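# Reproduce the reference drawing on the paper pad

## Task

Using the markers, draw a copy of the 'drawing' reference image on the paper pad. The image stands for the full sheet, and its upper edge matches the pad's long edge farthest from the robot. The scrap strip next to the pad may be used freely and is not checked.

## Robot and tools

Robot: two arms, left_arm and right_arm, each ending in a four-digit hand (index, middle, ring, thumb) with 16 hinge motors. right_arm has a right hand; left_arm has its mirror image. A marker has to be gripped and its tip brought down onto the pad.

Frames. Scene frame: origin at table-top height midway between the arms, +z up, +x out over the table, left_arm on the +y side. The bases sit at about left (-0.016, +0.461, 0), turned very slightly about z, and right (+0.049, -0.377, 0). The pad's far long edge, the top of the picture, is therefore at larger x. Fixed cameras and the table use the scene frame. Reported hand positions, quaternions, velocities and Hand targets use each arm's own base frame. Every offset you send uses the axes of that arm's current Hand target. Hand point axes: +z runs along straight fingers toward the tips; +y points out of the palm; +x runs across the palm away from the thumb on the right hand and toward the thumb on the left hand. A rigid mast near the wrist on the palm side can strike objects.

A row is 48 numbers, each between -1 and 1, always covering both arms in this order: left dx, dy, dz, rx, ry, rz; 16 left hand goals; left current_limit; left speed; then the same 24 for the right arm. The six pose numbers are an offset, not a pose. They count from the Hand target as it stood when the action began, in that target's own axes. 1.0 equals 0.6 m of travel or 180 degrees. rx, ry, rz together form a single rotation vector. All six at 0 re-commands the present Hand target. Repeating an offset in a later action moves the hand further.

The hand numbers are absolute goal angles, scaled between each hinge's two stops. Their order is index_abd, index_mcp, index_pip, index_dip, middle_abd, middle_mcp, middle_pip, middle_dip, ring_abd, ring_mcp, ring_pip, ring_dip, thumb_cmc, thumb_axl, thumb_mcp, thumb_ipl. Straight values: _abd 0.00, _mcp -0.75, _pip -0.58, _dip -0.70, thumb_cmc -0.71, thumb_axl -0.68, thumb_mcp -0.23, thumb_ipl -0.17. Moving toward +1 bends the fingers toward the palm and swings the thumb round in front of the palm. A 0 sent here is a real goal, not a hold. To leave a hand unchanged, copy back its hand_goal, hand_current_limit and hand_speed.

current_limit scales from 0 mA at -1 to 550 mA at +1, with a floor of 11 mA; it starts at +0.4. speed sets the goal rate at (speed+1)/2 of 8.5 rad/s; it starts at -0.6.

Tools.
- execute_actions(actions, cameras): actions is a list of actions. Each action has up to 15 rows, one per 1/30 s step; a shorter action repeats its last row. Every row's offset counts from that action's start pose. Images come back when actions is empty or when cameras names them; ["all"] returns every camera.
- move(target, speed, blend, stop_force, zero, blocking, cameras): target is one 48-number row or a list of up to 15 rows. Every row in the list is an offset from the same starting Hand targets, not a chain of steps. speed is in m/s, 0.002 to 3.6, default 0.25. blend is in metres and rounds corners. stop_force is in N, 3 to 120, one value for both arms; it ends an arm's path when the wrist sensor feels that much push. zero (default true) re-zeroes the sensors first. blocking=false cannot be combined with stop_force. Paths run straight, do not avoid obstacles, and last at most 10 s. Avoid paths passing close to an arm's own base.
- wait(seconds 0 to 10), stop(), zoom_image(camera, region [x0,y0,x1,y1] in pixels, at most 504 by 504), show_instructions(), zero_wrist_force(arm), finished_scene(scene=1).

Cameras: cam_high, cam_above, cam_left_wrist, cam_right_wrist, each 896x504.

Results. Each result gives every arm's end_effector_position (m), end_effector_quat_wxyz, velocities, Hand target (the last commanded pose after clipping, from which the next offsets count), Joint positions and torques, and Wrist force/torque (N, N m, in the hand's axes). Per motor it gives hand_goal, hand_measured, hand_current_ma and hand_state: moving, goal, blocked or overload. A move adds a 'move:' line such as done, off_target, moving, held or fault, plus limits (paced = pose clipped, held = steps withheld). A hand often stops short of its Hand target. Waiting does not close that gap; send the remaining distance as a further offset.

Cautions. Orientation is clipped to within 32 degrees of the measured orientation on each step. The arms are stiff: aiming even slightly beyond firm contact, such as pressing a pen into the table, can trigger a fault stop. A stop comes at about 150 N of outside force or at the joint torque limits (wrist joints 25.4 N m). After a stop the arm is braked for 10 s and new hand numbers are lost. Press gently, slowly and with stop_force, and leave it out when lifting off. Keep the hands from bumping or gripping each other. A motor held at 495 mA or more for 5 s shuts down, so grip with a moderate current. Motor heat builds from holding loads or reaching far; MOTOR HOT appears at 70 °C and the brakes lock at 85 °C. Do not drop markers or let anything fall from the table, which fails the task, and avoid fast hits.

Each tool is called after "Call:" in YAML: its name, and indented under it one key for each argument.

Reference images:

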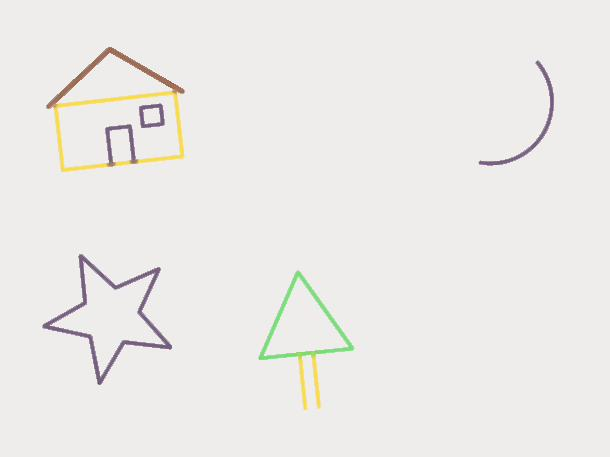

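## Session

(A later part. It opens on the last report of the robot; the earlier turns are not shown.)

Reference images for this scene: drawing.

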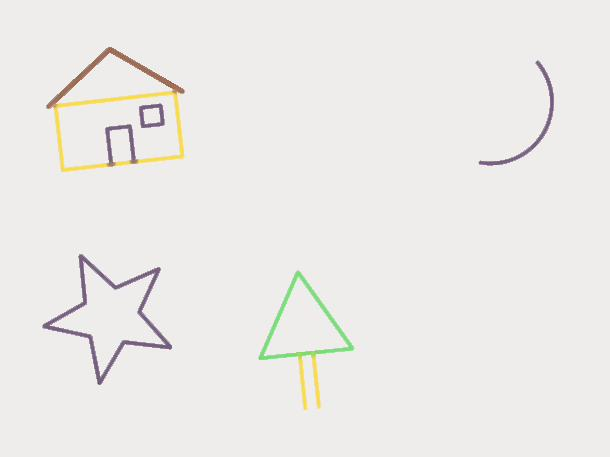

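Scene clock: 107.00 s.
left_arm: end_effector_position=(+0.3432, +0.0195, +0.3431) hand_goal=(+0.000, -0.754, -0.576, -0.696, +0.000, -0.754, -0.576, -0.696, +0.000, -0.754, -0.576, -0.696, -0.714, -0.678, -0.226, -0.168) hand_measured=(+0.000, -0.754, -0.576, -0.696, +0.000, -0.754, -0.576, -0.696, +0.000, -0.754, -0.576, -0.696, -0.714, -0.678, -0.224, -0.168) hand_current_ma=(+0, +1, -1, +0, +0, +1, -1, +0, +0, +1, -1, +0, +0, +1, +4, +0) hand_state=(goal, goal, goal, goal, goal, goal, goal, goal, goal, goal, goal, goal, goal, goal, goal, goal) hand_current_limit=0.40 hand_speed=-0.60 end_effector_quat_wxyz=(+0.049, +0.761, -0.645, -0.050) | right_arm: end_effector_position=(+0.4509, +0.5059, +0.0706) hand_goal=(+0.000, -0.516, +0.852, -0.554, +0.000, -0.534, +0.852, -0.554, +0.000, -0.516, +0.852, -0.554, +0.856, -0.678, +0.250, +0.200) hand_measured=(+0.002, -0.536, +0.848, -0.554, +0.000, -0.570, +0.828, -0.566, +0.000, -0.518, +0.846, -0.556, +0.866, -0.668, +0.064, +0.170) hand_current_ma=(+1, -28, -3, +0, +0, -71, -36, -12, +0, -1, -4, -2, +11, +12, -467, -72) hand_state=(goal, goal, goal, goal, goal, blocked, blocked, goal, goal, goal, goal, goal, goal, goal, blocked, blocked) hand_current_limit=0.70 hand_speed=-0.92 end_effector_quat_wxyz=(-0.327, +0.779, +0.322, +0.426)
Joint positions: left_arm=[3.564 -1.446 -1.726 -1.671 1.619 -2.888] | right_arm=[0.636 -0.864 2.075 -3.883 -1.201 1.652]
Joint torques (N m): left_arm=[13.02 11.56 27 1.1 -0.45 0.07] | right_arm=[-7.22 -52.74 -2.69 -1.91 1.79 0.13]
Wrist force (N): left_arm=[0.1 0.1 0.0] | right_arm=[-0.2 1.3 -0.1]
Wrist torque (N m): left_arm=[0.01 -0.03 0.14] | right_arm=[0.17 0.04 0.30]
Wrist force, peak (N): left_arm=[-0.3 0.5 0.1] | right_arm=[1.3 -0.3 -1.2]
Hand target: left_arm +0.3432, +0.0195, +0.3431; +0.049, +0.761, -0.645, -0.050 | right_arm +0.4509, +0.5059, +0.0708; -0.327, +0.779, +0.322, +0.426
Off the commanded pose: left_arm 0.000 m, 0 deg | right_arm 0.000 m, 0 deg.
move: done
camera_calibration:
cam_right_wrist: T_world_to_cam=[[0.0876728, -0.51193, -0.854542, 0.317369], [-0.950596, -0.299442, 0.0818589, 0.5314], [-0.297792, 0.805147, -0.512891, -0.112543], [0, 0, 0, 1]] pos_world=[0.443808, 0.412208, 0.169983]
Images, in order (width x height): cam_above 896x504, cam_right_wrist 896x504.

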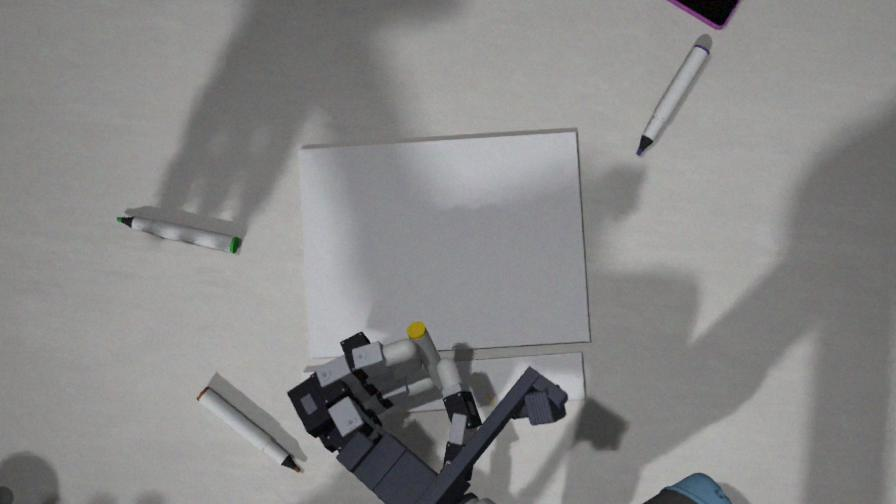

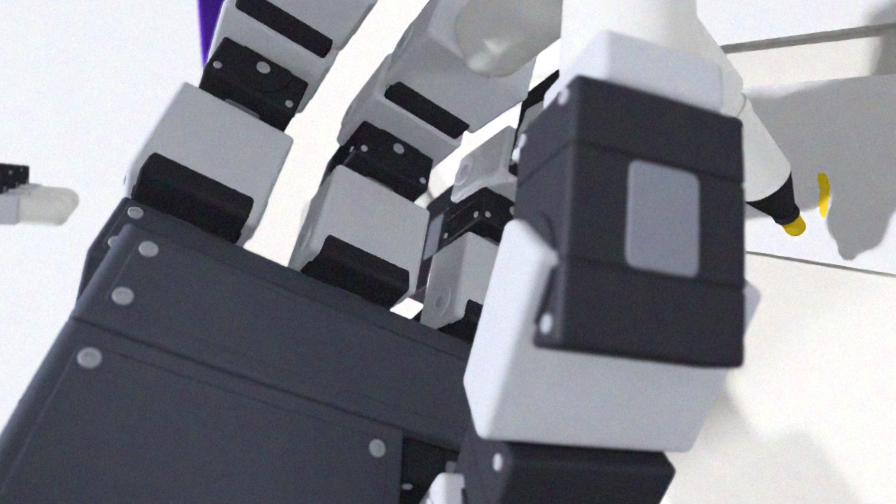

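Call:
execute_actions:
  actions:
    - [[0,0,0,0,0,0, 0,-0.754,-0.576,-0.696, 0,-0.754,-0.576,-0.696, 0,-0.754,-0.576,-0.696, -0.714,-0.678,-0.226,-0.168, 0.4,-0.6, 0,0,0,0,0,0, 0,-0.516,0.853,-0.554, 0,-0.60,0.853,-0.554, 0,-0.516,0.853,-0.554, 0.857,-0.677,0.25,0.2, 0.7,-0.92]]
    - [[0,0,0,0,0,0, 0,-0.754,-0.576,-0.696, 0,-0.754,-0.576,-0.696, 0,-0.754,-0.576,-0.696, -0.714,-0.678,-0.226,-0.168, 0.4,-0.6, 0,0,0,0,0,0, 0,-0.516,0.853,-0.554, 0,-0.60,0.853,-0.554, 0,-0.516,0.853,-0.554, 0.857,-0.677,0.25,0.2, 0.7,-0.92]]
  cameras: ["cam_right_wrist", "cam_above"]

Call:
zoom_image:
  camera: "cam_above"
  region: [280, 300, 580, 504]

Scene clock: 112.73 s.
left_arm: end_effector_position=(+0.3432, +0.0195, +0.3431) hand_goal=(+0.000, -0.754, -0.576, -0.696, +0.000, -0.754, -0.576, -0.696, +0.000, -0.754, -0.576, -0.696, -0.714, -0.678, -0.226, -0.168) hand_measured=(+0.000, -0.754, -0.576, -0.696, +0.000, -0.754, -0.576, -0.696, +0.000, -0.754, -0.576, -0.696, -0.714, -0.678, -0.224, -0.168) hand_current_ma=(+0, +1, -1, +0, +0, +1, -1, +0, +0, +1, -1, +0, +0, +1, +4, +0) hand_state=(goal, goal, goal, goal, goal, goal, goal, goal, goal, goal, goal, goal, goal, goal, goal, goal) hand_current_limit=0.40 hand_speed=-0.60 end_effector_quat_wxyz=(+0.049, +0.761, -0.645, -0.050) | right_arm: end_effector_position=(+0.4509, +0.5059, +0.0708) hand_goal=(+0.000, -0.516, +0.852, -0.554, +0.000, -0.600, +0.852, -0.554, +0.000, -0.516, +0.852, -0.554, +0.856, -0.678, +0.250, +0.200) hand_measured=(+0.002, -0.536, +0.844, -0.556, +0.000, -0.632, +0.826, -0.566, +0.000, -0.518, +0.846, -0.556, +0.878, -0.658, +0.112, +0.170) hand_current_ma=(+1, -28, -7, -1, +0, -58, -39, -14, +0, -1, -4, -2, +34, +35, -468, -72) hand_state=(goal, goal, goal, goal, goal, blocked, blocked, goal, goal, goal, goal, goal, blocked, goal, blocked, blocked) hand_current_limit=0.70 hand_speed=-0.92 end_effector_quat_wxyz=(-0.327, +0.779, +0.322, +0.426)
Joint positions: left_arm=[3.564 -1.446 -1.726 -1.671 1.619 -2.888] | right_arm=[0.636 -0.865 2.075 -3.883 -1.201 1.652]
Joint torques (N m): left_arm=[11.79 11.33 27.61 1.1 -0.47 -0.18] | right_arm=[-8 -51.25 -2.25 -1.14 2.07 -2.42]
Wrist force (N): left_arm=[-0.1 0.4 -0.1] | right_arm=[-0.1 1.2 0.0]
Wrist torque (N m): left_arm=[0.04 0.00 0.13] | right_arm=[0.15 0.03 0.30]
Wrist force, peak (N): left_arm=[-0.3 0.4 0.4] | right_arm=[-0.2 1.7 -0.1]
Hand target: left_arm +0.3432, +0.0195, +0.3431; +0.049, +0.761, -0.645, -0.050 | right_arm +0.4509, +0.5059, +0.0708; -0.327, +0.779, +0.322, +0.426
Off the commanded pose: left_arm 0.000 m, 0 deg | right_arm 0.000 m, 0 deg.
Step readings (end_effector_position of left_arm | right_arm):
0: (+0.3432, +0.0195, +0.3431) | (+0.4509, +0.5059, +0.0708)
1: (+0.3432, +0.0195, +0.3431) | (+0.4509, +0.5059, +0.0708)
2: (+0.3432, +0.0195, +0.3431) | (+0.4509, +0.5059, +0.0708)
4: (+0.3432, +0.0195, +0.3431) | (+0.4509, +0.5059, +0.0708)
8: (+0.3432, +0.0195, +0.3431) | (+0.4509, +0.5059, +0.0708)
15: (+0.3432, +0.0195, +0.3431) | (+0.4509, +0.5059, +0.0708)
16: (+0.3432, +0.0195, +0.3431) | (+0.4509, +0.5059, +0.0708)
17: (+0.3432, +0.0195, +0.3431) | (+0.4509, +0.5059, +0.0708)
19: (+0.3432, +0.0195, +0.3431) | (+0.4509, +0.5059, +0.0708)
23: (+0.3432, +0.0195, +0.3431) | (+0.4509, +0.5059, +0.0708)
30: (+0.3432, +0.0195, +0.3431) | (+0.4509, +0.5059, +0.0708)
camera_calibration:
cam_right_wrist: T_world_to_cam=[[0.0878242, -0.511949, -0.854514, 0.317477], [-0.950558, -0.299583, 0.0817884, 0.531437], [-0.29787, 0.805083, -0.512948, -0.11237], [0, 0, 0, 1]] pos_world=[0.443808, 0.412209, 0.170183]
Images, in order (width x height): cam_above 896x504, cam_right_wrist 896x504.

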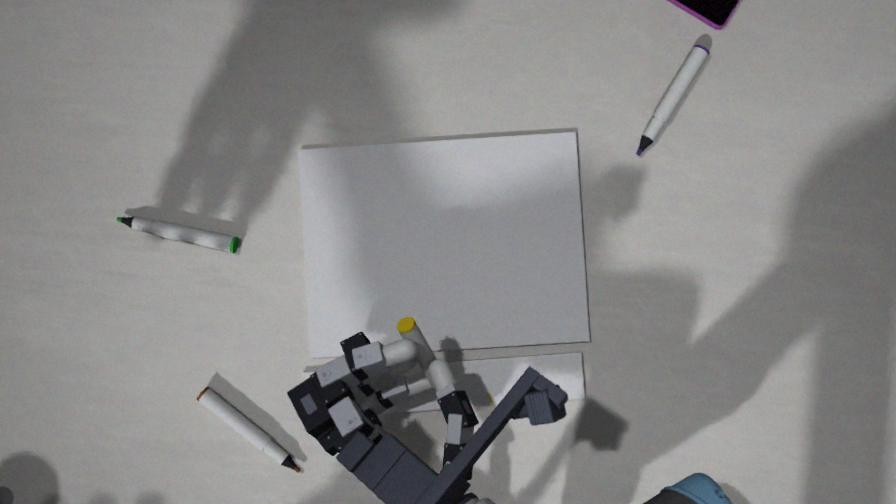

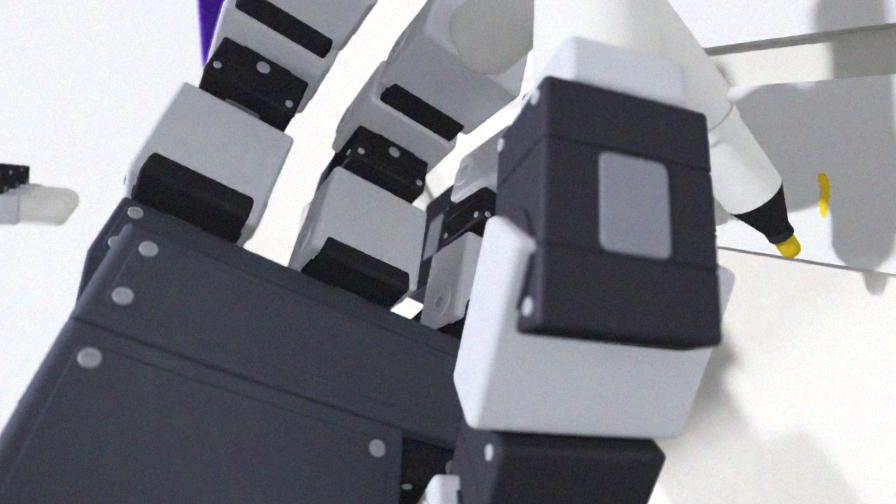

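Scaled by 1.680 from the camera's 896x504 image, which has a finer 1280x720 frame.

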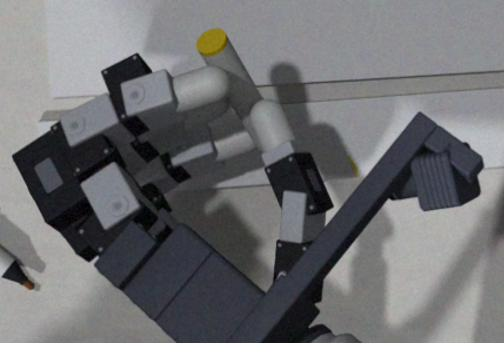

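Call:
move:
  target: [0,0,0,0,0,0, 0,-0.754,-0.576,-0.696, 0,-0.754,-0.576,-0.696, 0,-0.754,-0.576,-0.696, -0.714,-0.678,-0.226,-0.168, 0.4,-0.6, -0.0440,0.3710,-0.4913,-0.1891,0.1018,0.4194, 0,-0.516,0.853,-0.554, 0,-0.60,0.853,-0.554, 0,-0.516,0.853,-0.554, 0.857,-0.677,0.25,0.2, 0.7,-0.92]
  speed: 0.2
  cameras: ["cam_right_wrist", "cam_above"]

Call:
zoom_image:
  camera: "cam_above"
  region: [596, 200, 896, 500]

Call:
zoom_image:
  camera: "cam_above"
  region: [290, 320, 600, 440]

Scene clock: 123.13 s.
left_arm: end_effector_position=(+0.3432, +0.0195, +0.3431) hand_goal=(+0.000, -0.754, -0.576, -0.696, +0.000, -0.754, -0.576, -0.696, +0.000, -0.754, -0.576, -0.696, -0.714, -0.678, -0.226, -0.168) hand_measured=(+0.000, -0.754, -0.576, -0.696, +0.000, -0.754, -0.576, -0.696, +0.000, -0.754, -0.576, -0.696, -0.714, -0.678, -0.224, -0.168) hand_current_ma=(+0, +1, -1, +0, +0, +1, -1, +0, +0, +1, -1, +0, +0, +1, +4, +0) hand_state=(goal, goal, goal, goal, goal, goal, goal, goal, goal, goal, goal, goal, goal, goal, goal, goal) hand_current_limit=0.40 hand_speed=-0.60 end_effector_quat_wxyz=(+0.049, +0.761, -0.645, -0.050) | right_arm: end_effector_position=(+0.4795, +0.1400, +0.1197) hand_goal=(+0.000, -0.516, +0.852, -0.554, +0.000, -0.600, +0.852, -0.554, +0.000, -0.516, +0.852, -0.554, +0.856, -0.678, +0.250, +0.200) hand_measured=(+0.002, -0.536, +0.844, -0.556, +0.000, -0.632, +0.826, -0.568, +0.000, -0.516, +0.846, -0.556, +0.880, -0.658, +0.112, +0.170) hand_current_ma=(+1, -28, -8, -1, +0, -59, -42, -15, +0, +0, -4, -2, +37, +35, -467, -72) hand_state=(goal, goal, goal, goal, goal, blocked, blocked, goal, goal, goal, goal, goal, blocked, goal, blocked, blocked) hand_current_limit=0.70 hand_speed=-0.92 end_effector_quat_wxyz=(-0.334, +0.795, -0.393, +0.319)
Joint positions: left_arm=[3.564 -1.446 -1.726 -1.671 1.619 -2.888] | right_arm=[-0.107 -1.397 2.427 -3.51 -1.203 2.564]
Joint torques (N m): left_arm=[11.78 12.59 28.79 1.11 -0.34 0.04] | right_arm=[-7.33 -34.89 -20.32 -1.42 2.24 2.01]
Wrist force (N): left_arm=[-0.1 0.2 -0.1] | right_arm=[1.2 1.6 0.4]
Wrist torque (N m): left_arm=[0.02 -0.01 0.13] | right_arm=[0.15 -0.13 0.26]
Wrist force, peak (N): left_arm=[-0.4 0.5 0.2] | right_arm=[1.2 2.2 0.2]
Hand target: left_arm +0.3432, +0.0195, +0.3431; +0.049, +0.761, -0.645, -0.050 | right_arm +0.4795, +0.1399, +0.1197; -0.333, +0.795, -0.393, +0.319
Off the commanded pose: left_arm 0.000 m, 0 deg | right_arm 0.000 m, 0 deg.
move: done
camera_calibration:
cam_right_wrist: T_world_to_cam=[[-0.63561, 0.425548, -0.644135, 0.359871], [-0.493694, 0.417401, 0.762917, 0.0440738], [0.593521, 0.802923, -0.0552137, -0.266127], [0, 0, 0, 1]] pos_world=[0.408448, 0.042141, 0.183487]
Images, in order (width x height): cam_above 896x504, cam_right_wrist 896x504.

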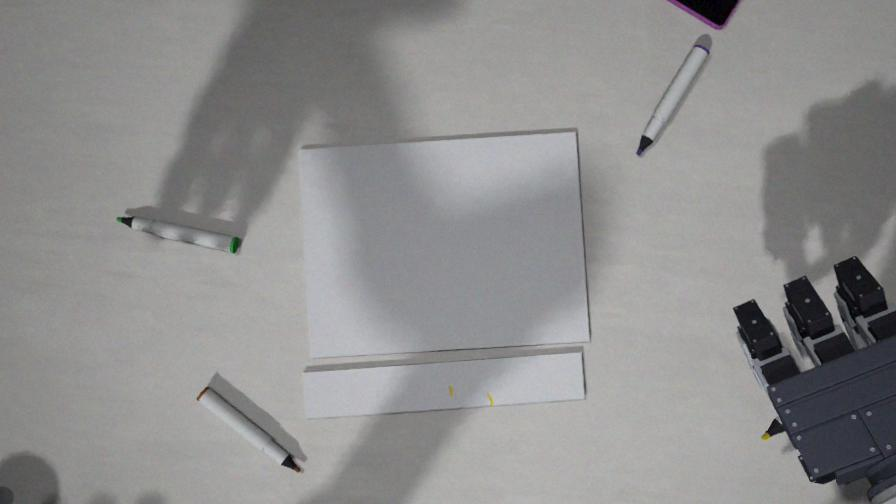

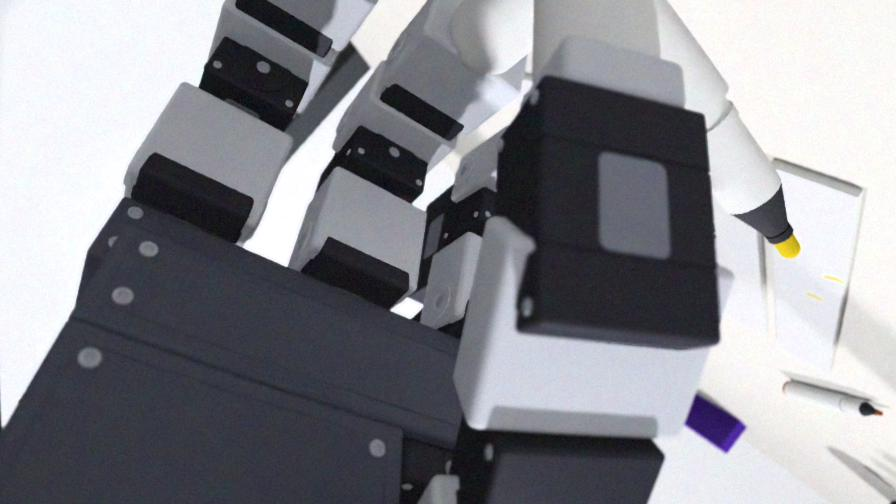

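Scaled by 1.680 from the camera's 896x504 image, which has a finer 1280x720 frame.

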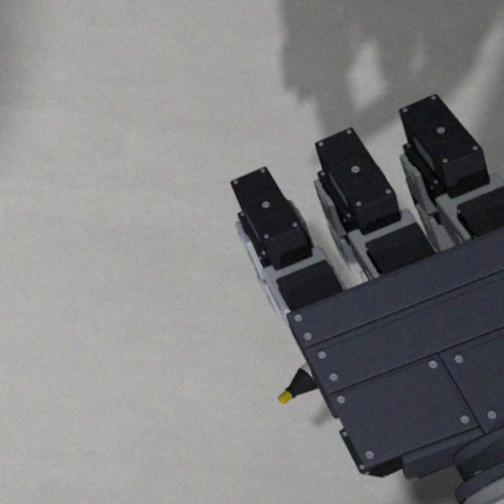

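Scaled by 1.626 from the camera's 896x504 image, which has a finer 1280x720 frame.

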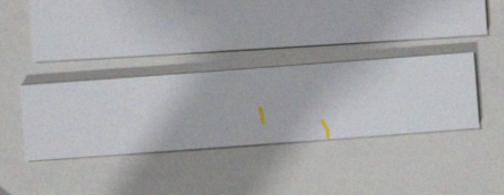

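Call:
move:
  target: [0,0,0,0,0,0, 0,-0.754,-0.576,-0.696, 0,-0.754,-0.576,-0.696, 0,-0.754,-0.576,-0.696, -0.714,-0.678,-0.226,-0.168, 0.4,-0.6, -0.0349,0.1107,0.0813,0,0,0, 0,-0.516,0.853,-0.554, 0,-0.60,0.853,-0.554, 0,-0.516,0.853,-0.554, 0.857,-0.677,0.25,0.2, 0.7,-0.92]
  speed: 0.12

Call:
move:
  target: [0,0,0,0,0,0, 0,-0.754,-0.576,-0.696, 0,-0.754,-0.576,-0.696, 0,-0.754,-0.576,-0.696, -0.714,-0.678,-0.226,-0.168, 0.4,-0.6, -0.0082,0.0260,0.0191,0,0,0, 0,-0.516,0.853,-0.554, 0,-0.60,0.853,-0.554, 0,-0.516,0.853,-0.554, 0.857,-0.677,0.25,0.2, 0.7,-0.92]
  speed: 0.01
  stop_force: 3
  cameras: ["cam_above", "cam_right_wrist"]

Scene clock: 125.13 s.
left_arm: end_effector_position=(+0.3432, +0.0195, +0.3431) hand_goal=(+0.000, -0.754, -0.576, -0.696, +0.000, -0.754, -0.576, -0.696, +0.000, -0.754, -0.576, -0.696, -0.714, -0.678, -0.226, -0.168) hand_measured=(+0.000, -0.754, -0.576, -0.696, +0.000, -0.754, -0.576, -0.696, +0.000, -0.754, -0.576, -0.696, -0.714, -0.678, -0.224, -0.168) hand_current_ma=(+0, +1, -1, +0, +0, +1, -1, +0, +0, +1, -1, +0, +0, +1, +4, +0) hand_state=(goal, goal, goal, goal, goal, goal, goal, goal, goal, goal, goal, goal, goal, goal, goal, goal) hand_current_limit=0.40 hand_speed=-0.60 end_effector_quat_wxyz=(+0.049, +0.761, -0.645, -0.050) | right_arm: end_effector_position=(+0.4794, +0.1400, +0.0348) hand_goal=(+0.000, -0.516, +0.852, -0.554, +0.000, -0.600, +0.852, -0.554, +0.000, -0.516, +0.852, -0.554, +0.856, -0.678, +0.250, +0.200) hand_measured=(+0.002, -0.536, +0.842, -0.556, +0.000, -0.632, +0.826, -0.568, +0.000, -0.516, +0.846, -0.556, +0.880, -0.658, +0.112, +0.170) hand_current_ma=(+1, -28, -9, -1, +0, -59, -42, -15, +0, +0, -4, -2, +37, +35, -467, -72) hand_state=(goal, goal, goal, goal, goal, blocked, blocked, goal, goal, goal, goal, goal, blocked, goal, blocked, blocked) hand_current_limit=0.70 hand_speed=-0.92 end_effector_quat_wxyz=(-0.333, +0.795, -0.393, +0.319)
Joint positions: left_arm=[3.564 -1.446 -1.726 -1.671 1.619 -2.888] | right_arm=[-0.107 -1.108 2.459 -3.83 -1.203 2.564]
Joint torques (N m): left_arm=[12.05 12.32 28.85 1.17 -0.32 0.24] | right_arm=[7.87 -17.16 -15.38 -5.55 -1.58 2.12]
Wrist force (N): left_arm=[-0.3 0.4 -0.1] | right_arm=[1.3 1.5 0.6]
Wrist torque (N m): left_arm=[0.04 0.01 0.11] | right_arm=[0.12 -0.14 0.27]
Wrist force, peak (N): left_arm=[-0.2 0.5 -0.1] | right_arm=[0.6 2.4 0.8]
Hand target: left_arm +0.3432, +0.0195, +0.3431; +0.049, +0.761, -0.645, -0.050 | right_arm +0.4795, +0.1400, +0.0347; -0.333, +0.795, -0.393, +0.319
Off the commanded pose: left_arm 0.000 m, 0 deg | right_arm 0.000 m, 0 deg.
move: done

Scene clock: 127.40 s.
left_arm: end_effector_position=(+0.3432, +0.0195, +0.3431) hand_goal=(+0.000, -0.754, -0.576, -0.696, +0.000, -0.754, -0.576, -0.696, +0.000, -0.754, -0.576, -0.696, -0.714, -0.678, -0.226, -0.168) hand_measured=(+0.000, -0.754, -0.576, -0.696, +0.000, -0.754, -0.576, -0.696, +0.000, -0.754, -0.576, -0.696, -0.714, -0.678, -0.224, -0.168) hand_current_ma=(+0, +1, -1, +0, +0, +1, -1, +0, +0, +1, -1, +0, +0, +1, +4, +0) hand_state=(goal, goal, goal, goal, goal, goal, goal, goal, goal, goal, goal, goal, goal, goal, goal, goal) hand_current_limit=0.40 hand_speed=-0.60 end_effector_quat_wxyz=(+0.049, +0.761, -0.645, -0.050) | right_arm: end_effector_position=(+0.4795, +0.1400, +0.0234) hand_goal=(+0.000, -0.516, +0.852, -0.554, +0.000, -0.600, +0.852, -0.554, +0.000, -0.516, +0.852, -0.554, +0.856, -0.678, +0.250, +0.200) hand_measured=(+0.002, -0.538, +0.848, -0.556, +0.000, -0.632, +0.824, -0.568, +0.000, -0.516, +0.846, -0.556, +0.880, -0.658, +0.114, +0.170) hand_current_ma=(+1, -33, -2, -2, +0, -59, -44, -16, +0, +0, -4, -2, +38, +35, -467, -72) hand_state=(goal, blocked, goal, goal, goal, blocked, blocked, goal, goal, goal, goal, goal, blocked, goal, blocked, blocked) hand_current_limit=0.70 hand_speed=-0.92 end_effector_quat_wxyz=(-0.333, +0.795, -0.393, +0.319)
Joint positions: left_arm=[3.564 -1.446 -1.726 -1.671 1.619 -2.888] | right_arm=[-0.107 -1.066 2.458 -3.871 -1.203 2.564]
Joint torques (N m): left_arm=[12.56 11.95 27.18 1.23 -0.44 0.16] | right_arm=[7.13 -39.73 -0.11 -1 -1.51 1.41]
Wrist force (N): left_arm=[-0.3 0.1 0.2] | right_arm=[1.8 0.6 -0.1]
Wrist torque (N m): left_arm=[-0.01 0.02 0.12] | right_arm=[0.20 -0.15 0.32]
Wrist force, peak (N): left_arm=[-0.4 0.4 -0.1] | right_arm=[2.1 -2.1 -1.0]
Hand target: left_arm +0.3432, +0.0195, +0.3431; +0.049, +0.761, -0.645, -0.050 | right_arm +0.4795, +0.1400, +0.0234; -0.333, +0.795, -0.393, +0.319 (not the last commanded pose)
Off the commanded pose: left_arm 0.000 m, 0 deg | right_arm 0.009 m, 0 deg.
move: contact (right_arm)
camera_calibration:
cam_right_wrist: T_world_to_cam=[[-0.635719, 0.425747, -0.643896, 0.297856], [-0.493364, 0.417437, 0.76311, 0.117263], [0.593678, 0.802799, -0.0553245, -0.271429], [0, 0, 0, 1]] pos_world=[0.408347, 0.0421414, 0.0872869]
Images, in order (width x height): cam_above 896x504, cam_right_wrist 896x504.

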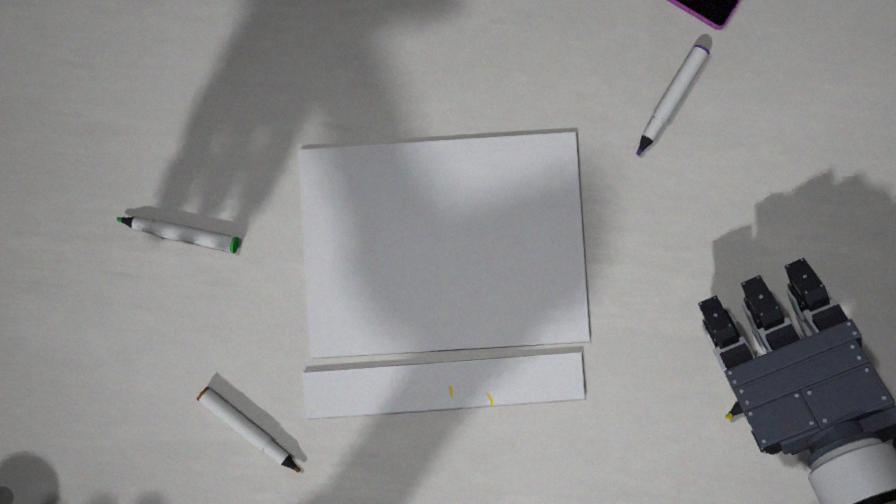

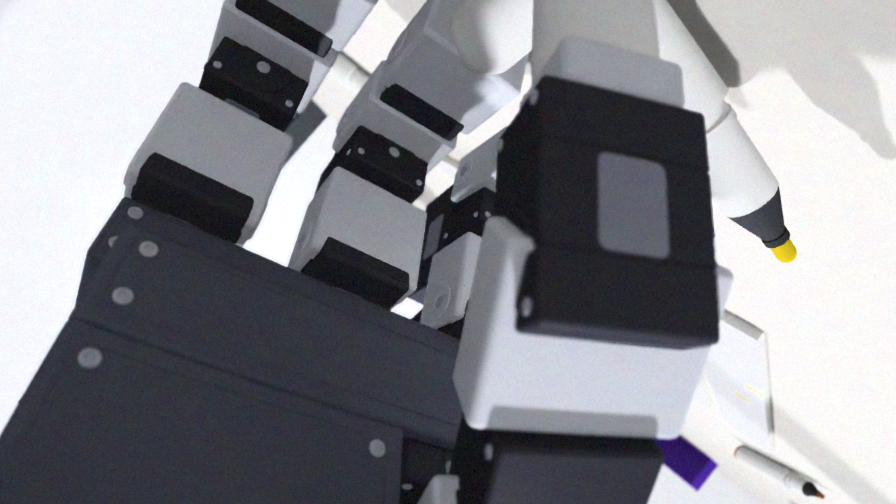

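Call:
execute_actions:
  actions:
    - [[0,0,0,0,0,0, 0,-0.754,-0.576,-0.696, 0,-0.754,-0.576,-0.696, 0,-0.754,-0.576,-0.696, -0.714,-0.678,-0.226,-0.168, 0.4,-0.6, 0,0,0,0,0,0, 0,-0.516,0.853,-0.554, 0,-0.60,0.853,-0.554, 0,-0.516,0.853,-0.554, 0.857,-0.677,-0.337,0.049, 0.4,-0.85]]
    - [[0,0,0,0,0,0, 0,-0.754,-0.576,-0.696, 0,-0.754,-0.576,-0.696, 0,-0.754,-0.576,-0.696, -0.714,-0.678,-0.226,-0.168, 0.4,-0.6, 0,0,0,0,0,0, 0,-0.516,0.853,-0.554, 0,-0.60,0.853,-0.554, 0,-0.516,0.853,-0.554, 0.857,-0.677,-0.337,0.049, 0.4,-0.85]]

Call:
move:
  target: [0,0,0,0,0,0, 0,-0.754,-0.576,-0.696, 0,-0.754,-0.576,-0.696, 0,-0.754,-0.576,-0.696, -0.714,-0.678,-0.226,-0.168, 0.4,-0.6, 0.0616,-0.1953,-0.1434,0,0,0, 0,-0.516,0.853,-0.554, 0,-0.534,0.853,-0.554, 0,-0.516,0.853,-0.554, 0.857,-0.677,-0.337,0.049, 0.4,-0.7]
  speed: 0.15
  cameras: ["cam_above", "cam_high", "cam_right_wrist"]

Scene clock: 129.50 s.
left_arm: end_effector_position=(+0.3432, +0.0195, +0.3431) hand_goal=(+0.000, -0.754, -0.576, -0.696, +0.000, -0.754, -0.576, -0.696, +0.000, -0.754, -0.576, -0.696, -0.714, -0.678, -0.226, -0.168) hand_measured=(+0.000, -0.754, -0.576, -0.696, +0.000, -0.754, -0.576, -0.696, +0.000, -0.754, -0.576, -0.696, -0.714, -0.678, -0.224, -0.168) hand_current_ma=(+0, +1, -1, +0, +0, +1, -1, +0, +0, +1, -1, +0, +0, +1, +4, +0) hand_state=(goal, goal, goal, goal, goal, goal, goal, goal, goal, goal, goal, goal, goal, goal, goal, goal) hand_current_limit=0.40 hand_speed=-0.60 end_effector_quat_wxyz=(+0.049, +0.761, -0.645, -0.050) | right_arm: end_effector_position=(+0.4795, +0.1400, +0.0234) hand_goal=(+0.000, -0.516, +0.852, -0.554, +0.000, -0.600, +0.852, -0.554, +0.000, -0.516, +0.852, -0.554, +0.856, -0.678, -0.338, +0.048) hand_measured=(+0.002, -0.522, +0.850, -0.556, +0.000, -0.598, +0.846, -0.558, +0.000, -0.516, +0.846, -0.556, +0.854, -0.676, -0.332, +0.050) hand_current_ma=(+1, -5, +0, -2, +0, +0, -6, -3, +0, +0, -4, -2, -1, +1, +9, +2) hand_state=(goal, goal, goal, goal, goal, goal, goal, goal, goal, goal, goal, goal, goal, goal, goal, goal) hand_current_limit=0.40 hand_speed=-0.85 end_effector_quat_wxyz=(-0.333, +0.795, -0.393, +0.319)
Joint positions: left_arm=[3.564 -1.446 -1.726 -1.671 1.619 -2.888] | right_arm=[-0.107 -1.066 2.458 -3.871 -1.203 2.564]
Joint torques (N m): left_arm=[11.75 12.24 28.3 1.08 -0.29 0.12] | right_arm=[5.13 -39.16 2.13 -1.38 -1.63 -0.43]
Wrist force (N): left_arm=[-0.2 -0.1 0.3] | right_arm=[1.2 0.5 0.0]
Wrist torque (N m): left_arm=[-0.04 0.01 0.12] | right_arm=[0.21 -0.07 0.27]
Wrist force, peak (N): left_arm=[-0.5 0.2 -0.1] | right_arm=[1.7 0.4 -0.3]
Hand target: left_arm +0.3432, +0.0195, +0.3431; +0.049, +0.761, -0.645, -0.050 | right_arm +0.4795, +0.1400, +0.0234; -0.333, +0.795, -0.393, +0.319
Off the commanded pose: left_arm 0.000 m, 0 deg | right_arm 0.000 m, 0 deg.
Step readings (end_effector_position of left_arm | right_arm):
0: (+0.3432, +0.0195, +0.3431) | (+0.4795, +0.1400, +0.0234)
1: (+0.3432, +0.0195, +0.3431) | (+0.4795, +0.1400, +0.0234)
2: (+0.3432, +0.0195, +0.3431) | (+0.4795, +0.1400, +0.0234)
4: (+0.3432, +0.0195, +0.3431) | (+0.4795, +0.1400, +0.0234)
8: (+0.3432, +0.0195, +0.3431) | (+0.4795, +0.1400, +0.0234)
15: (+0.3432, +0.0195, +0.3431) | (+0.4795, +0.1400, +0.0234)
16: (+0.3432, +0.0195, +0.3431) | (+0.4795, +0.1400, +0.0234)
17: (+0.3432, +0.0195, +0.3431) | (+0.4795, +0.1400, +0.0234)
19: (+0.3432, +0.0195, +0.3431) | (+0.4795, +0.1400, +0.0234)
23: (+0.3432, +0.0195, +0.3431) | (+0.4795, +0.1400, +0.0234)
30: (+0.3432, +0.0195, +0.3431) | (+0.4795, +0.1400, +0.0234)

Scene clock: 131.30 s.
left_arm: end_effector_position=(+0.3432, +0.0195, +0.3431) hand_goal=(+0.000, -0.754, -0.576, -0.696, +0.000, -0.754, -0.576, -0.696, +0.000, -0.754, -0.576, -0.696, -0.714, -0.678, -0.226, -0.168) hand_measured=(+0.000, -0.754, -0.576, -0.696, +0.000, -0.754, -0.576, -0.696, +0.000, -0.754, -0.576, -0.696, -0.714, -0.678, -0.224, -0.168) hand_current_ma=(+0, +1, -1, +0, +0, +1, -1, +0, +0, +1, -1, +0, +0, +1, +4, +0) hand_state=(goal, goal, goal, goal, goal, goal, goal, goal, goal, goal, goal, goal, goal, goal, goal, goal) hand_current_limit=0.40 hand_speed=-0.60 end_effector_quat_wxyz=(+0.049, +0.761, -0.645, -0.050) | right_arm: end_effector_position=(+0.4796, +0.1399, +0.1734) hand_goal=(+0.000, -0.516, +0.852, -0.554, +0.000, -0.534, +0.852, -0.554, +0.000, -0.516, +0.852, -0.554, +0.856, -0.678, -0.338, +0.048) hand_measured=(+0.002, -0.516, +0.850, -0.556, +0.000, -0.534, +0.846, -0.558, +0.000, -0.516, +0.846, -0.556, +0.854, -0.676, -0.332, +0.050) hand_current_ma=(+1, +0, +0, -2, +0, +0, -6, -3, +0, +0, -4, -2, -1, +1, +8, +2) hand_state=(goal, goal, goal, goal, goal, goal, goal, goal, goal, goal, goal, goal, goal, goal, goal, goal) hand_current_limit=0.40 hand_speed=-0.70 end_effector_quat_wxyz=(-0.333, +0.795, -0.393, +0.319)
Joint positions: left_arm=[3.564 -1.446 -1.726 -1.671 1.619 -2.888] | right_arm=[-0.107 -1.547 2.375 -3.307 -1.203 2.564]
Joint torques (N m): left_arm=[11.21 13.08 26.51 1.07 -0.05 0.28] | right_arm=[-7.12 -30.62 -23.68 -1.23 2.14 -2.4]
Wrist force (N): left_arm=[-0.1 0.4 0.0] | right_arm=[1.1 1.7 0.5]
Wrist torque (N m): left_arm=[0.04 -0.01 0.12] | right_arm=[0.21 -0.12 0.44]
Wrist force, peak (N): left_arm=[-0.3 0.6 -0.2] | right_arm=[0.9 2.5 0.8]
Hand target: left_arm +0.3432, +0.0195, +0.3431; +0.049, +0.761, -0.645, -0.050 | right_arm +0.4796, +0.1399, +0.1734; -0.333, +0.795, -0.393, +0.319
Off the commanded pose: left_arm 0.000 m, 0 deg | right_arm 0.000 m, 0 deg.
move: done
camera_calibration:
cam_right_wrist: T_world_to_cam=[[-0.635643, 0.42585, -0.643902, 0.394448], [-0.49338, 0.417416, 0.763113, 0.00297066], [0.593747, 0.802755, -0.0552212, -0.263166], [0, 0, 0, 1]] pos_world=[0.408447, 0.0420416, 0.237187]
Images, in order (width x height): cam_high 896x504, cam_above 896x504, cam_right_wrist 896x504.

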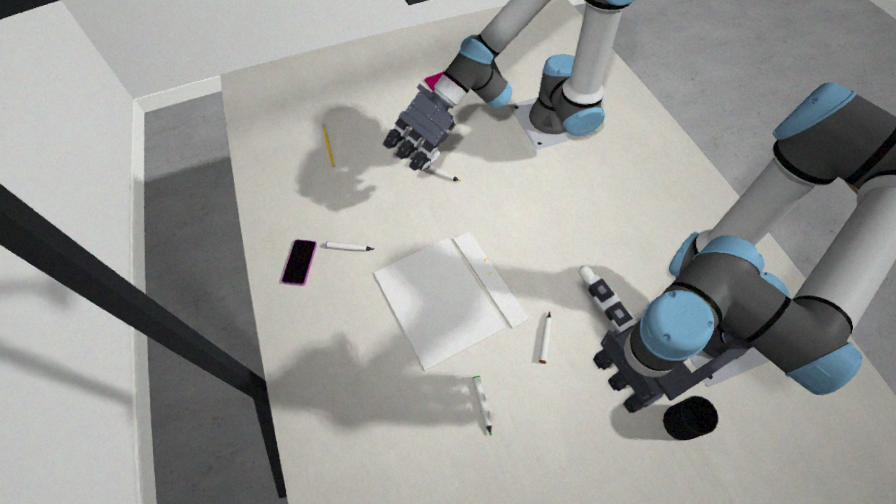

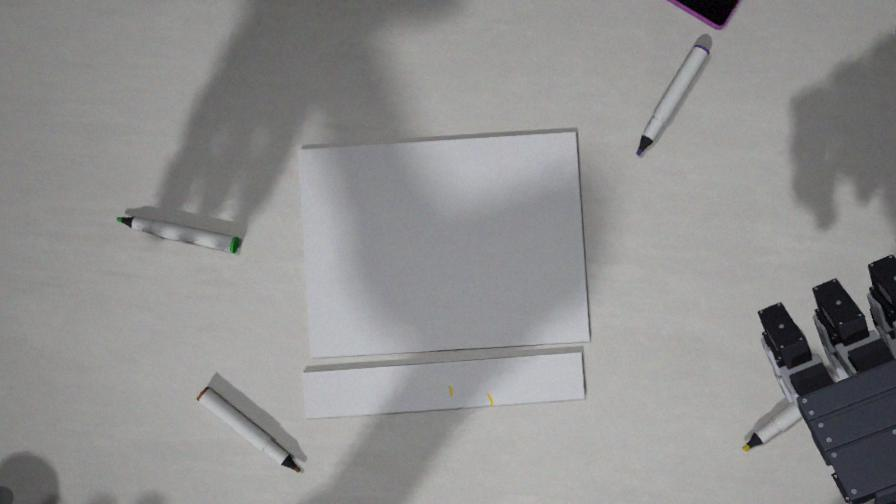

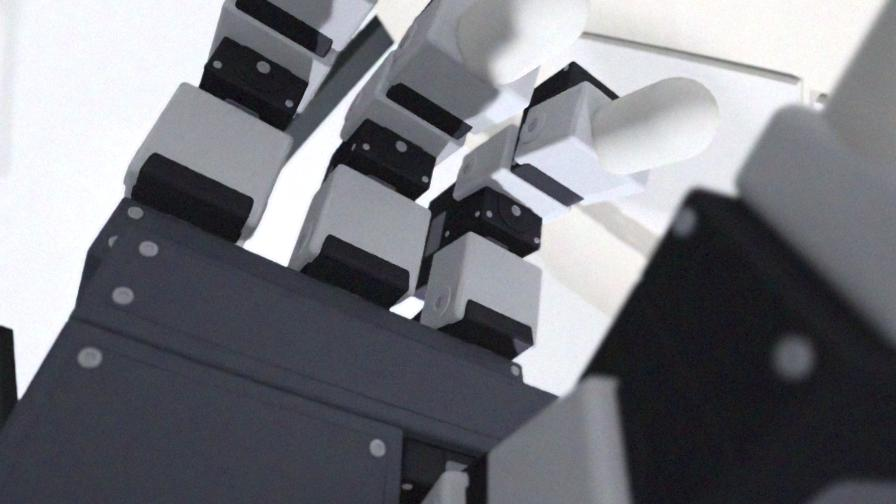

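Call:
move:
  target: [0,0,0,0,0,0, 0,-0.754,-0.576,-0.696, 0,-0.754,-0.576,-0.696, 0,-0.754,-0.576,-0.696, -0.714,-0.678,-0.226,-0.168, 0.4,-0.6, 0.1372,-0.4110,-0.0317,0.2762,0.0523,-0.4341, 0,-0.516,0.853,-0.554, 0,-0.534,0.853,-0.554, 0,-0.516,0.853,-0.554, 0.857,-0.677,-0.337,0.049, 0.4,-0.7]
  speed: 0.3

Scene clock: 137.40 s.
left_arm: end_effector_position=(+0.3432, +0.0195, +0.3431) hand_goal=(+0.000, -0.754, -0.576, -0.696, +0.000, -0.754, -0.576, -0.696, +0.000, -0.754, -0.576, -0.696, -0.714, -0.678, -0.226, -0.168) hand_measured=(+0.000, -0.754, -0.576, -0.696, +0.000, -0.754, -0.576, -0.696, +0.000, -0.754, -0.576, -0.696, -0.714, -0.678, -0.224, -0.168) hand_current_ma=(+0, +1, -1, +0, +0, +1, -1, +0, +0, +1, -1, +0, +0, +1, +4, +0) hand_state=(goal, goal, goal, goal, goal, goal, goal, goal, goal, goal, goal, goal, goal, goal, goal, goal) hand_current_limit=0.40 hand_speed=-0.60 end_effector_quat_wxyz=(+0.049, +0.761, -0.645, -0.050) | right_arm: end_effector_position=(+0.6067, +0.1810, +0.3971) hand_goal=(+0.000, -0.516, +0.852, -0.554, +0.000, -0.534, +0.852, -0.554, +0.000, -0.516, +0.852, -0.554, +0.856, -0.678, -0.338, +0.048) hand_measured=(+0.002, -0.514, +0.850, -0.556, +0.000, -0.532, +0.850, -0.558, +0.000, -0.514, +0.850, -0.556, +0.850, -0.676, -0.336, +0.050) hand_current_ma=(+1, +0, +0, -2, +0, +0, -2, -2, +0, +0, -2, -1, -5, +1, +1, +2) hand_state=(goal, goal, goal, goal, goal, goal, goal, goal, goal, goal, goal, goal, goal, goal, goal, goal) hand_current_limit=0.40 hand_speed=-0.70 end_effector_quat_wxyz=(-0.314, +0.634, +0.313, +0.634)
Joint positions: left_arm=[3.564 -1.446 -1.726 -1.671 1.619 -2.888] | right_arm=[-0.213 -1.368 2.088 -3.862 -0.439 1.573]
Joint torques (N m): left_arm=[11.75 13.06 27.93 0.97 -0.15 0.51] | right_arm=[-6.63 -17.17 -24.15 0.84 2.14 -2.55]
Wrist force (N): left_arm=[0.0 0.1 0.2] | right_arm=[-0.5 0.6 -0.5]
Wrist torque (N m): left_arm=[-0.01 -0.01 0.14] | right_arm=[0.12 0.17 0.19]
Wrist force, peak (N): left_arm=[-0.1 0.4 0.4] | right_arm=[1.1 2.0 0.4]
Hand target: left_arm +0.3432, +0.0195, +0.3431; +0.049, +0.761, -0.645, -0.050 | right_arm +0.6068, +0.1810, +0.3972; -0.314, +0.634, +0.313, +0.634
Off the commanded pose: left_arm 0.000 m, 0 deg | right_arm 0.000 m, 0 deg.
move: done

Call:
move:
  target:
    - [0,0,0,0,0,0, 0,-0.754,-0.576,-0.696,0,-0.754,-0.576,-0.696,0,-0.754,-0.576,-0.696,-0.714,-0.678,-0.226,-0.168,0.4,-0.6, 0,-0.1750,0.0240,0.1389,0,0, 0,-0.516,0.853,-0.554,0,-0.534,0.853,-0.554,0,-0.516,0.853,-0.554,0.857,-0.677,-0.337,0.049,0.4,-0.7]
    - [0,0,0,0,0,0, 0,-0.754,-0.576,-0.696,0,-0.754,-0.576,-0.696,0,-0.754,-0.576,-0.696,-0.714,-0.678,-0.226,-0.168,0.4,-0.6, 0,-0.3437,-0.0282,0.2778,0,0, 0,-0.516,0.853,-0.554,0,-0.534,0.853,-0.554,0,-0.516,0.853,-0.554,0.857,-0.677,-0.337,0.049,0.4,-0.7]
  speed: 0.15
  blend: [0.01,0]

Scene clock: 143.03 s.
left_arm: end_effector_position=(+0.3432, +0.0195, +0.3431) hand_goal=(+0.000, -0.754, -0.576, -0.696, +0.000, -0.754, -0.576, -0.696, +0.000, -0.754, -0.576, -0.696, -0.714, -0.678, -0.226, -0.168) hand_measured=(+0.000, -0.754, -0.576, -0.696, +0.000, -0.754, -0.576, -0.696, +0.000, -0.754, -0.576, -0.696, -0.714, -0.678, -0.224, -0.168) hand_current_ma=(+0, +1, -1, +0, +0, +1, -1, +0, +0, +1, -1, +0, +0, +1, +4, +0) hand_state=(goal, goal, goal, goal, goal, goal, goal, goal, goal, goal, goal, goal, goal, goal, goal, goal) hand_current_limit=0.40 hand_speed=-0.60 end_effector_quat_wxyz=(+0.049, +0.761, -0.645, -0.050) | right_arm: end_effector_position=(+0.4326, +0.2925, +0.3975) hand_goal=(+0.000, -0.516, +0.852, -0.554, +0.000, -0.534, +0.852, -0.554, +0.000, -0.516, +0.852, -0.554, +0.856, -0.678, -0.338, +0.048) hand_measured=(+0.002, -0.514, +0.850, -0.556, +0.000, -0.532, +0.850, -0.558, +0.000, -0.514, +0.850, -0.556, +0.850, -0.676, -0.336, +0.050) hand_current_ma=(+1, +0, +0, -2, +0, +0, -2, -2, +0, +0, -2, -1, -5, +1, +1, +2) hand_state=(goal, goal, goal, goal, goal, goal, goal, goal, goal, goal, goal, goal, goal, goal, goal, goal) hand_current_limit=0.40 hand_speed=-0.70 end_effector_quat_wxyz=(+0.553, -0.442, -0.552, -0.442)
Joint positions: left_arm=[3.564 -1.446 -1.726 -1.671 1.619 -2.888] | right_arm=[-0.213 -1.369 2.089 -3.858 0.434 1.569]
Joint torques (N m): left_arm=[11.55 12.51 26.99 1.05 -0.14 0.84] | right_arm=[9.3 -14.65 -22.06 1.13 1.69 2.03]
Wrist force (N): left_arm=[-0.1 0.1 0.2] | right_arm=[-0.6 0.3 -0.5]
Wrist torque (N m): left_arm=[-0.02 0.01 0.13] | right_arm=[0.08 0.19 0.12]
Wrist force, peak (N): left_arm=[-0.2 0.6 0.2] | right_arm=[-0.8 0.6 -0.9]
Hand target: left_arm +0.3432, +0.0195, +0.3431; +0.049, +0.761, -0.645, -0.050 | right_arm +0.4325, +0.2926, +0.3975; +0.553, -0.442, -0.552, -0.442
Off the commanded pose: left_arm 0.000 m, 0 deg | right_arm 0.000 m, 0 deg.
move: done

Call:
move:
  target:
    - [0,0,0,0,0,0, 0,-0.754,-0.576,-0.696,0,-0.754,-0.576,-0.696,0,-0.754,-0.576,-0.696,-0.714,-0.678,-0.226,-0.168,0.4,-0.6, 0.1228,0.0447,-0.0277,-0.0396,0.0955,-0.0212, 0,-0.516,0.853,-0.554,0,-0.534,0.853,-0.554,0,-0.516,0.853,-0.554,0.857,-0.677,-0.337,0.049,0.4,-0.7]
    - [0,0,0,0,0,0, 0,-0.754,-0.576,-0.696,0,-0.754,-0.576,-0.696,0,-0.754,-0.576,-0.696,-0.714,-0.678,-0.226,-0.168,0.4,-0.6, 0.1652,0.1402,-0.1137,-0.1367,0.1367,-0.0303, 0,-0.516,0.853,-0.554,0,-0.534,0.853,-0.554,0,-0.516,0.853,-0.554,0.857,-0.677,-0.337,0.049,0.4,-0.7]
    - [0,0,0,0,0,0, 0,-0.754,-0.576,-0.696,0,-0.754,-0.576,-0.696,0,-0.754,-0.576,-0.696,-0.714,-0.678,-0.226,-0.168,0.4,-0.6, 0.1095,0.2195,-0.2025,-0.2360,0.0977,-0.0217, 0,-0.516,0.853,-0.554,0,-0.534,0.853,-0.554,0,-0.516,0.853,-0.554,0.857,-0.677,-0.337,0.049,0.4,-0.7]
    - [0,0,0,0,0,0, 0,-0.754,-0.576,-0.696,0,-0.754,-0.576,-0.696,0,-0.754,-0.576,-0.696,-0.714,-0.678,-0.226,-0.168,0.4,-0.6, 0,0.2425,-0.2452,-0.2778,0,0, 0,-0.516,0.853,-0.554,0,-0.534,0.853,-0.554,0,-0.516,0.853,-0.554,0.857,-0.677,-0.337,0.049,0.4,-0.7]
  speed: 0.2
  blend: [0.02,0.02,0.02,0]
  cameras: ["cam_high","cam_above"]

Scene clock: 150.37 s.
left_arm: end_effector_position=(+0.3432, +0.0195, +0.3431) hand_goal=(+0.000, -0.754, -0.576, -0.696, +0.000, -0.754, -0.576, -0.696, +0.000, -0.754, -0.576, -0.696, -0.714, -0.678, -0.226, -0.168) hand_measured=(+0.000, -0.754, -0.576, -0.696, +0.000, -0.754, -0.576, -0.696, +0.000, -0.754, -0.576, -0.696, -0.714, -0.678, -0.224, -0.168) hand_current_ma=(+0, +1, -1, +0, +0, +1, -1, +0, +0, +1, -1, +0, +0, +1, +4, +0) hand_state=(goal, goal, goal, goal, goal, goal, goal, goal, goal, goal, goal, goal, goal, goal, goal, goal) hand_current_limit=0.40 hand_speed=-0.60 end_effector_quat_wxyz=(+0.049, +0.761, -0.645, -0.050) | right_arm: end_effector_position=(+0.6068, +0.1810, +0.3972) hand_goal=(+0.000, -0.516, +0.852, -0.554, +0.000, -0.534, +0.852, -0.554, +0.000, -0.516, +0.852, -0.554, +0.856, -0.678, -0.338, +0.048) hand_measured=(+0.002, -0.514, +0.850, -0.556, +0.000, -0.532, +0.850, -0.558, +0.000, -0.514, +0.850, -0.556, +0.850, -0.676, -0.338, +0.050) hand_current_ma=(+1, +0, +0, -2, +0, +0, -1, -2, +0, +0, -1, -1, -5, +1, +0, +1) hand_state=(goal, goal, goal, goal, goal, goal, goal, goal, goal, goal, goal, goal, goal, goal, goal, goal) hand_current_limit=0.40 hand_speed=-0.70 end_effector_quat_wxyz=(-0.314, +0.634, +0.313, +0.634)
Joint positions: left_arm=[3.564 -1.446 -1.726 -1.671 1.619 -2.888] | right_arm=[-0.213 -1.585 1.759 -0.175 0.438 -1.568]
Joint torques (N m): left_arm=[13.22 13.04 27.94 1.21 -0.04 0.9] | right_arm=[7.66 -11.05 -26.41 0.61 1.66 -2.61]
Wrist force (N): left_arm=[-0.1 0.2 0.1] | right_arm=[-0.5 0.2 -0.6]
Wrist torque (N m): left_arm=[0.00 0.00 0.12] | right_arm=[0.09 0.19 0.18]
Wrist force, peak (N): left_arm=[-0.2 0.3 0.5] | right_arm=[-0.9 0.4 -0.9]
Hand target: left_arm +0.3432, +0.0195, +0.3431; +0.049, +0.761, -0.645, -0.050 | right_arm +0.6068, +0.1810, +0.3972; -0.314, +0.634, +0.313, +0.634
Off the commanded pose: left_arm 0.000 m, 0 deg | right_arm 0.000 m, 0 deg.
move: done
Images, in order (width x height): cam_high 896x504, cam_above 896x504.

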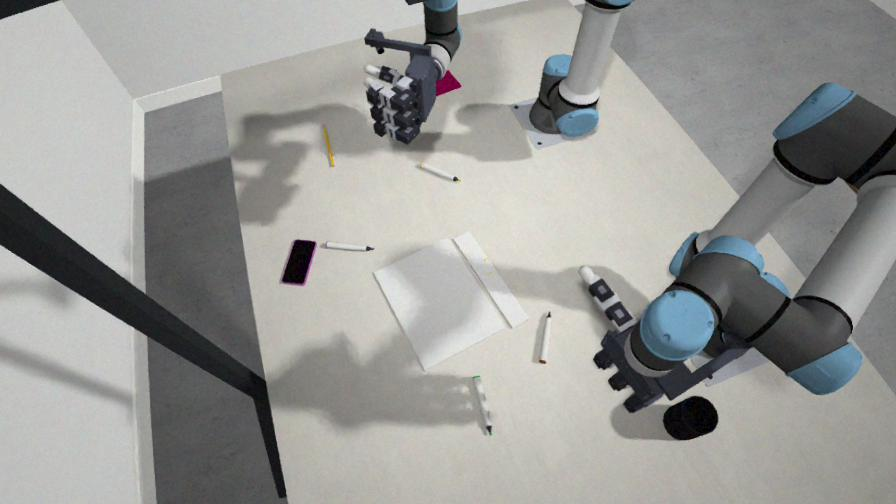

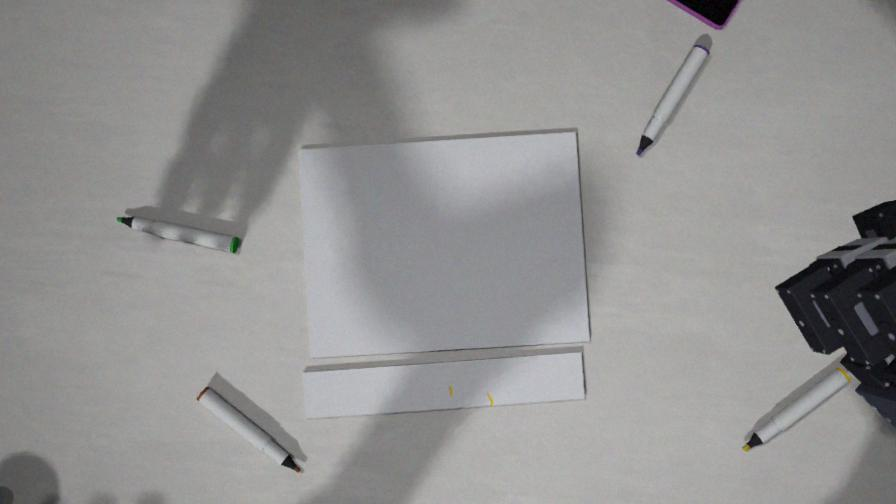

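Call:
move:
  target: [0,0,0,0,0,0, 0,-0.754,-0.576,-0.696,0,-0.754,-0.576,-0.696,0,-0.754,-0.576,-0.696,-0.714,-0.678,-0.226,-0.168,0.4,-0.6, -0.4452,-0.1417,-0.2338,-0.2075,-0.0986,0.5025, 0,-0.516,0.853,-0.554,0,-0.534,0.853,-0.554,0,-0.516,0.853,-0.554,0.857,-0.677,-0.337,0.049,0.4,-0.7]
  speed: 0.35
  cameras: ["cam_high","cam_above","cam_right_wrist"]

Scene clock: 155.80 s.
left_arm: end_effector_position=(+0.3432, +0.0195, +0.3431) hand_goal=(+0.000, -0.754, -0.576, -0.696, +0.000, -0.754, -0.576, -0.696, +0.000, -0.754, -0.576, -0.696, -0.714, -0.678, -0.226, -0.168) hand_measured=(+0.000, -0.754, -0.576, -0.696, +0.000, -0.754, -0.576, -0.696, +0.000, -0.754, -0.576, -0.696, -0.714, -0.678, -0.224, -0.168) hand_current_ma=(+0, +1, -1, +0, +0, +1, -1, +0, +0, +1, -1, +0, +0, +1, +4, +0) hand_state=(goal, goal, goal, goal, goal, goal, goal, goal, goal, goal, goal, goal, goal, goal, goal, goal) hand_current_limit=0.40 hand_speed=-0.60 end_effector_quat_wxyz=(+0.049, +0.761, -0.645, -0.050) | right_arm: end_effector_position=(+0.4539, +0.1213, +0.1303) hand_goal=(+0.000, -0.516, +0.852, -0.554, +0.000, -0.534, +0.852, -0.554, +0.000, -0.516, +0.852, -0.554, +0.856, -0.678, -0.338, +0.048) hand_measured=(+0.002, -0.514, +0.850, -0.556, +0.000, -0.532, +0.850, -0.558, +0.000, -0.514, +0.850, -0.556, +0.850, -0.676, -0.338, +0.050) hand_current_ma=(+1, +1, +0, -2, +0, +1, -1, -2, +0, +1, -1, -1, -5, +1, +0, +1) hand_state=(goal, goal, goal, goal, goal, goal, goal, goal, goal, goal, goal, goal, goal, goal, goal, goal) hand_current_limit=0.40 hand_speed=-0.70 end_effector_quat_wxyz=(-0.418, +0.803, -0.376, +0.195)
Joint positions: left_arm=[3.564 -1.446 -1.726 -1.671 1.619 -2.888] | right_arm=[-0.337 -1.395 1.903 0.433 0.79 -0.766]
Joint torques (N m): left_arm=[12.52 12.2 27.29 0.99 0.19 0.73] | right_arm=[-7.3 -13.72 -8.79 3.21 -2.64 2.16]
Wrist force (N): left_arm=[0.0 0.2 0.0] | right_arm=[1.6 1.3 0.4]
Wrist torque (N m): left_arm=[0.01 -0.02 0.13] | right_arm=[0.15 -0.15 0.26]
Wrist force, peak (N): left_arm=[-0.3 0.4 0.3] | right_arm=[1.7 2.0 0.7]
Hand target: left_arm +0.3432, +0.0195, +0.3431; +0.049, +0.761, -0.645, -0.050 | right_arm +0.4538, +0.1213, +0.1302; -0.419, +0.803, -0.376, +0.195
Off the commanded pose: left_arm 0.000 m, 0 deg | right_arm 0.000 m, 0 deg.
move: done
camera_calibration:
cam_right_wrist: T_world_to_cam=[[-0.778625, 0.424077, -0.462495, 0.399838], [-0.439967, 0.156568, 0.88426, 0.0225766], [0.447406, 0.89199, 0.0646721, -0.195428], [0, 0, 0, 1]] pos_world=[0.408693, 0.0012232, 0.177598]
Images, in order (width x height): cam_high 896x504, cam_above 896x504, cam_right_wrist 896x504.

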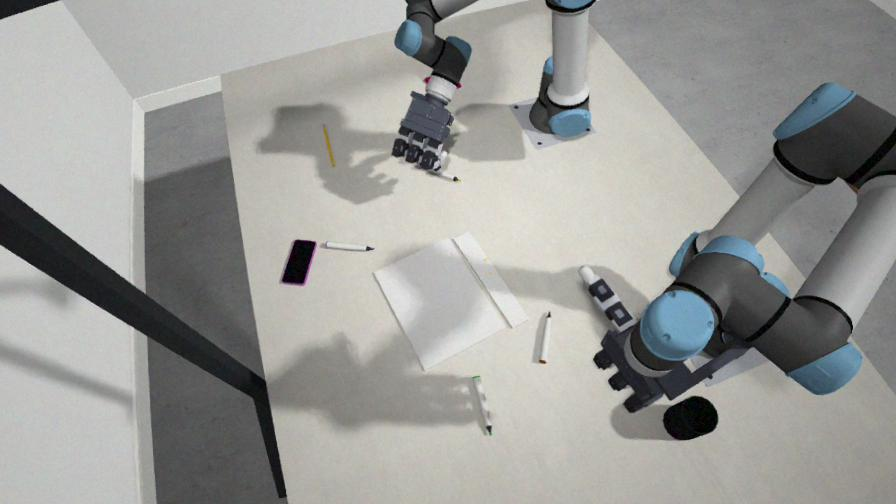

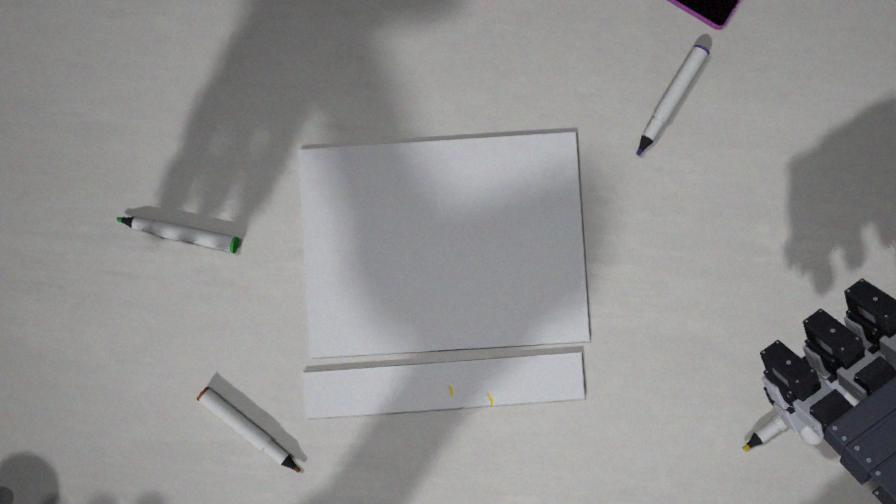

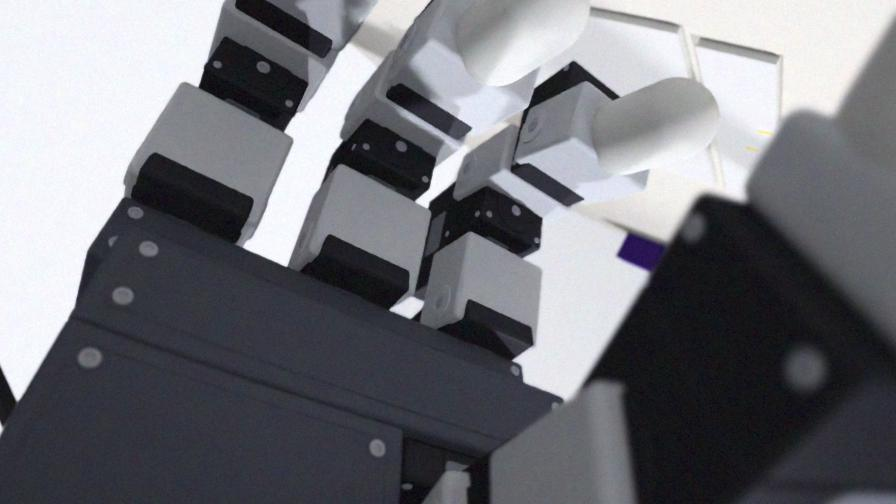

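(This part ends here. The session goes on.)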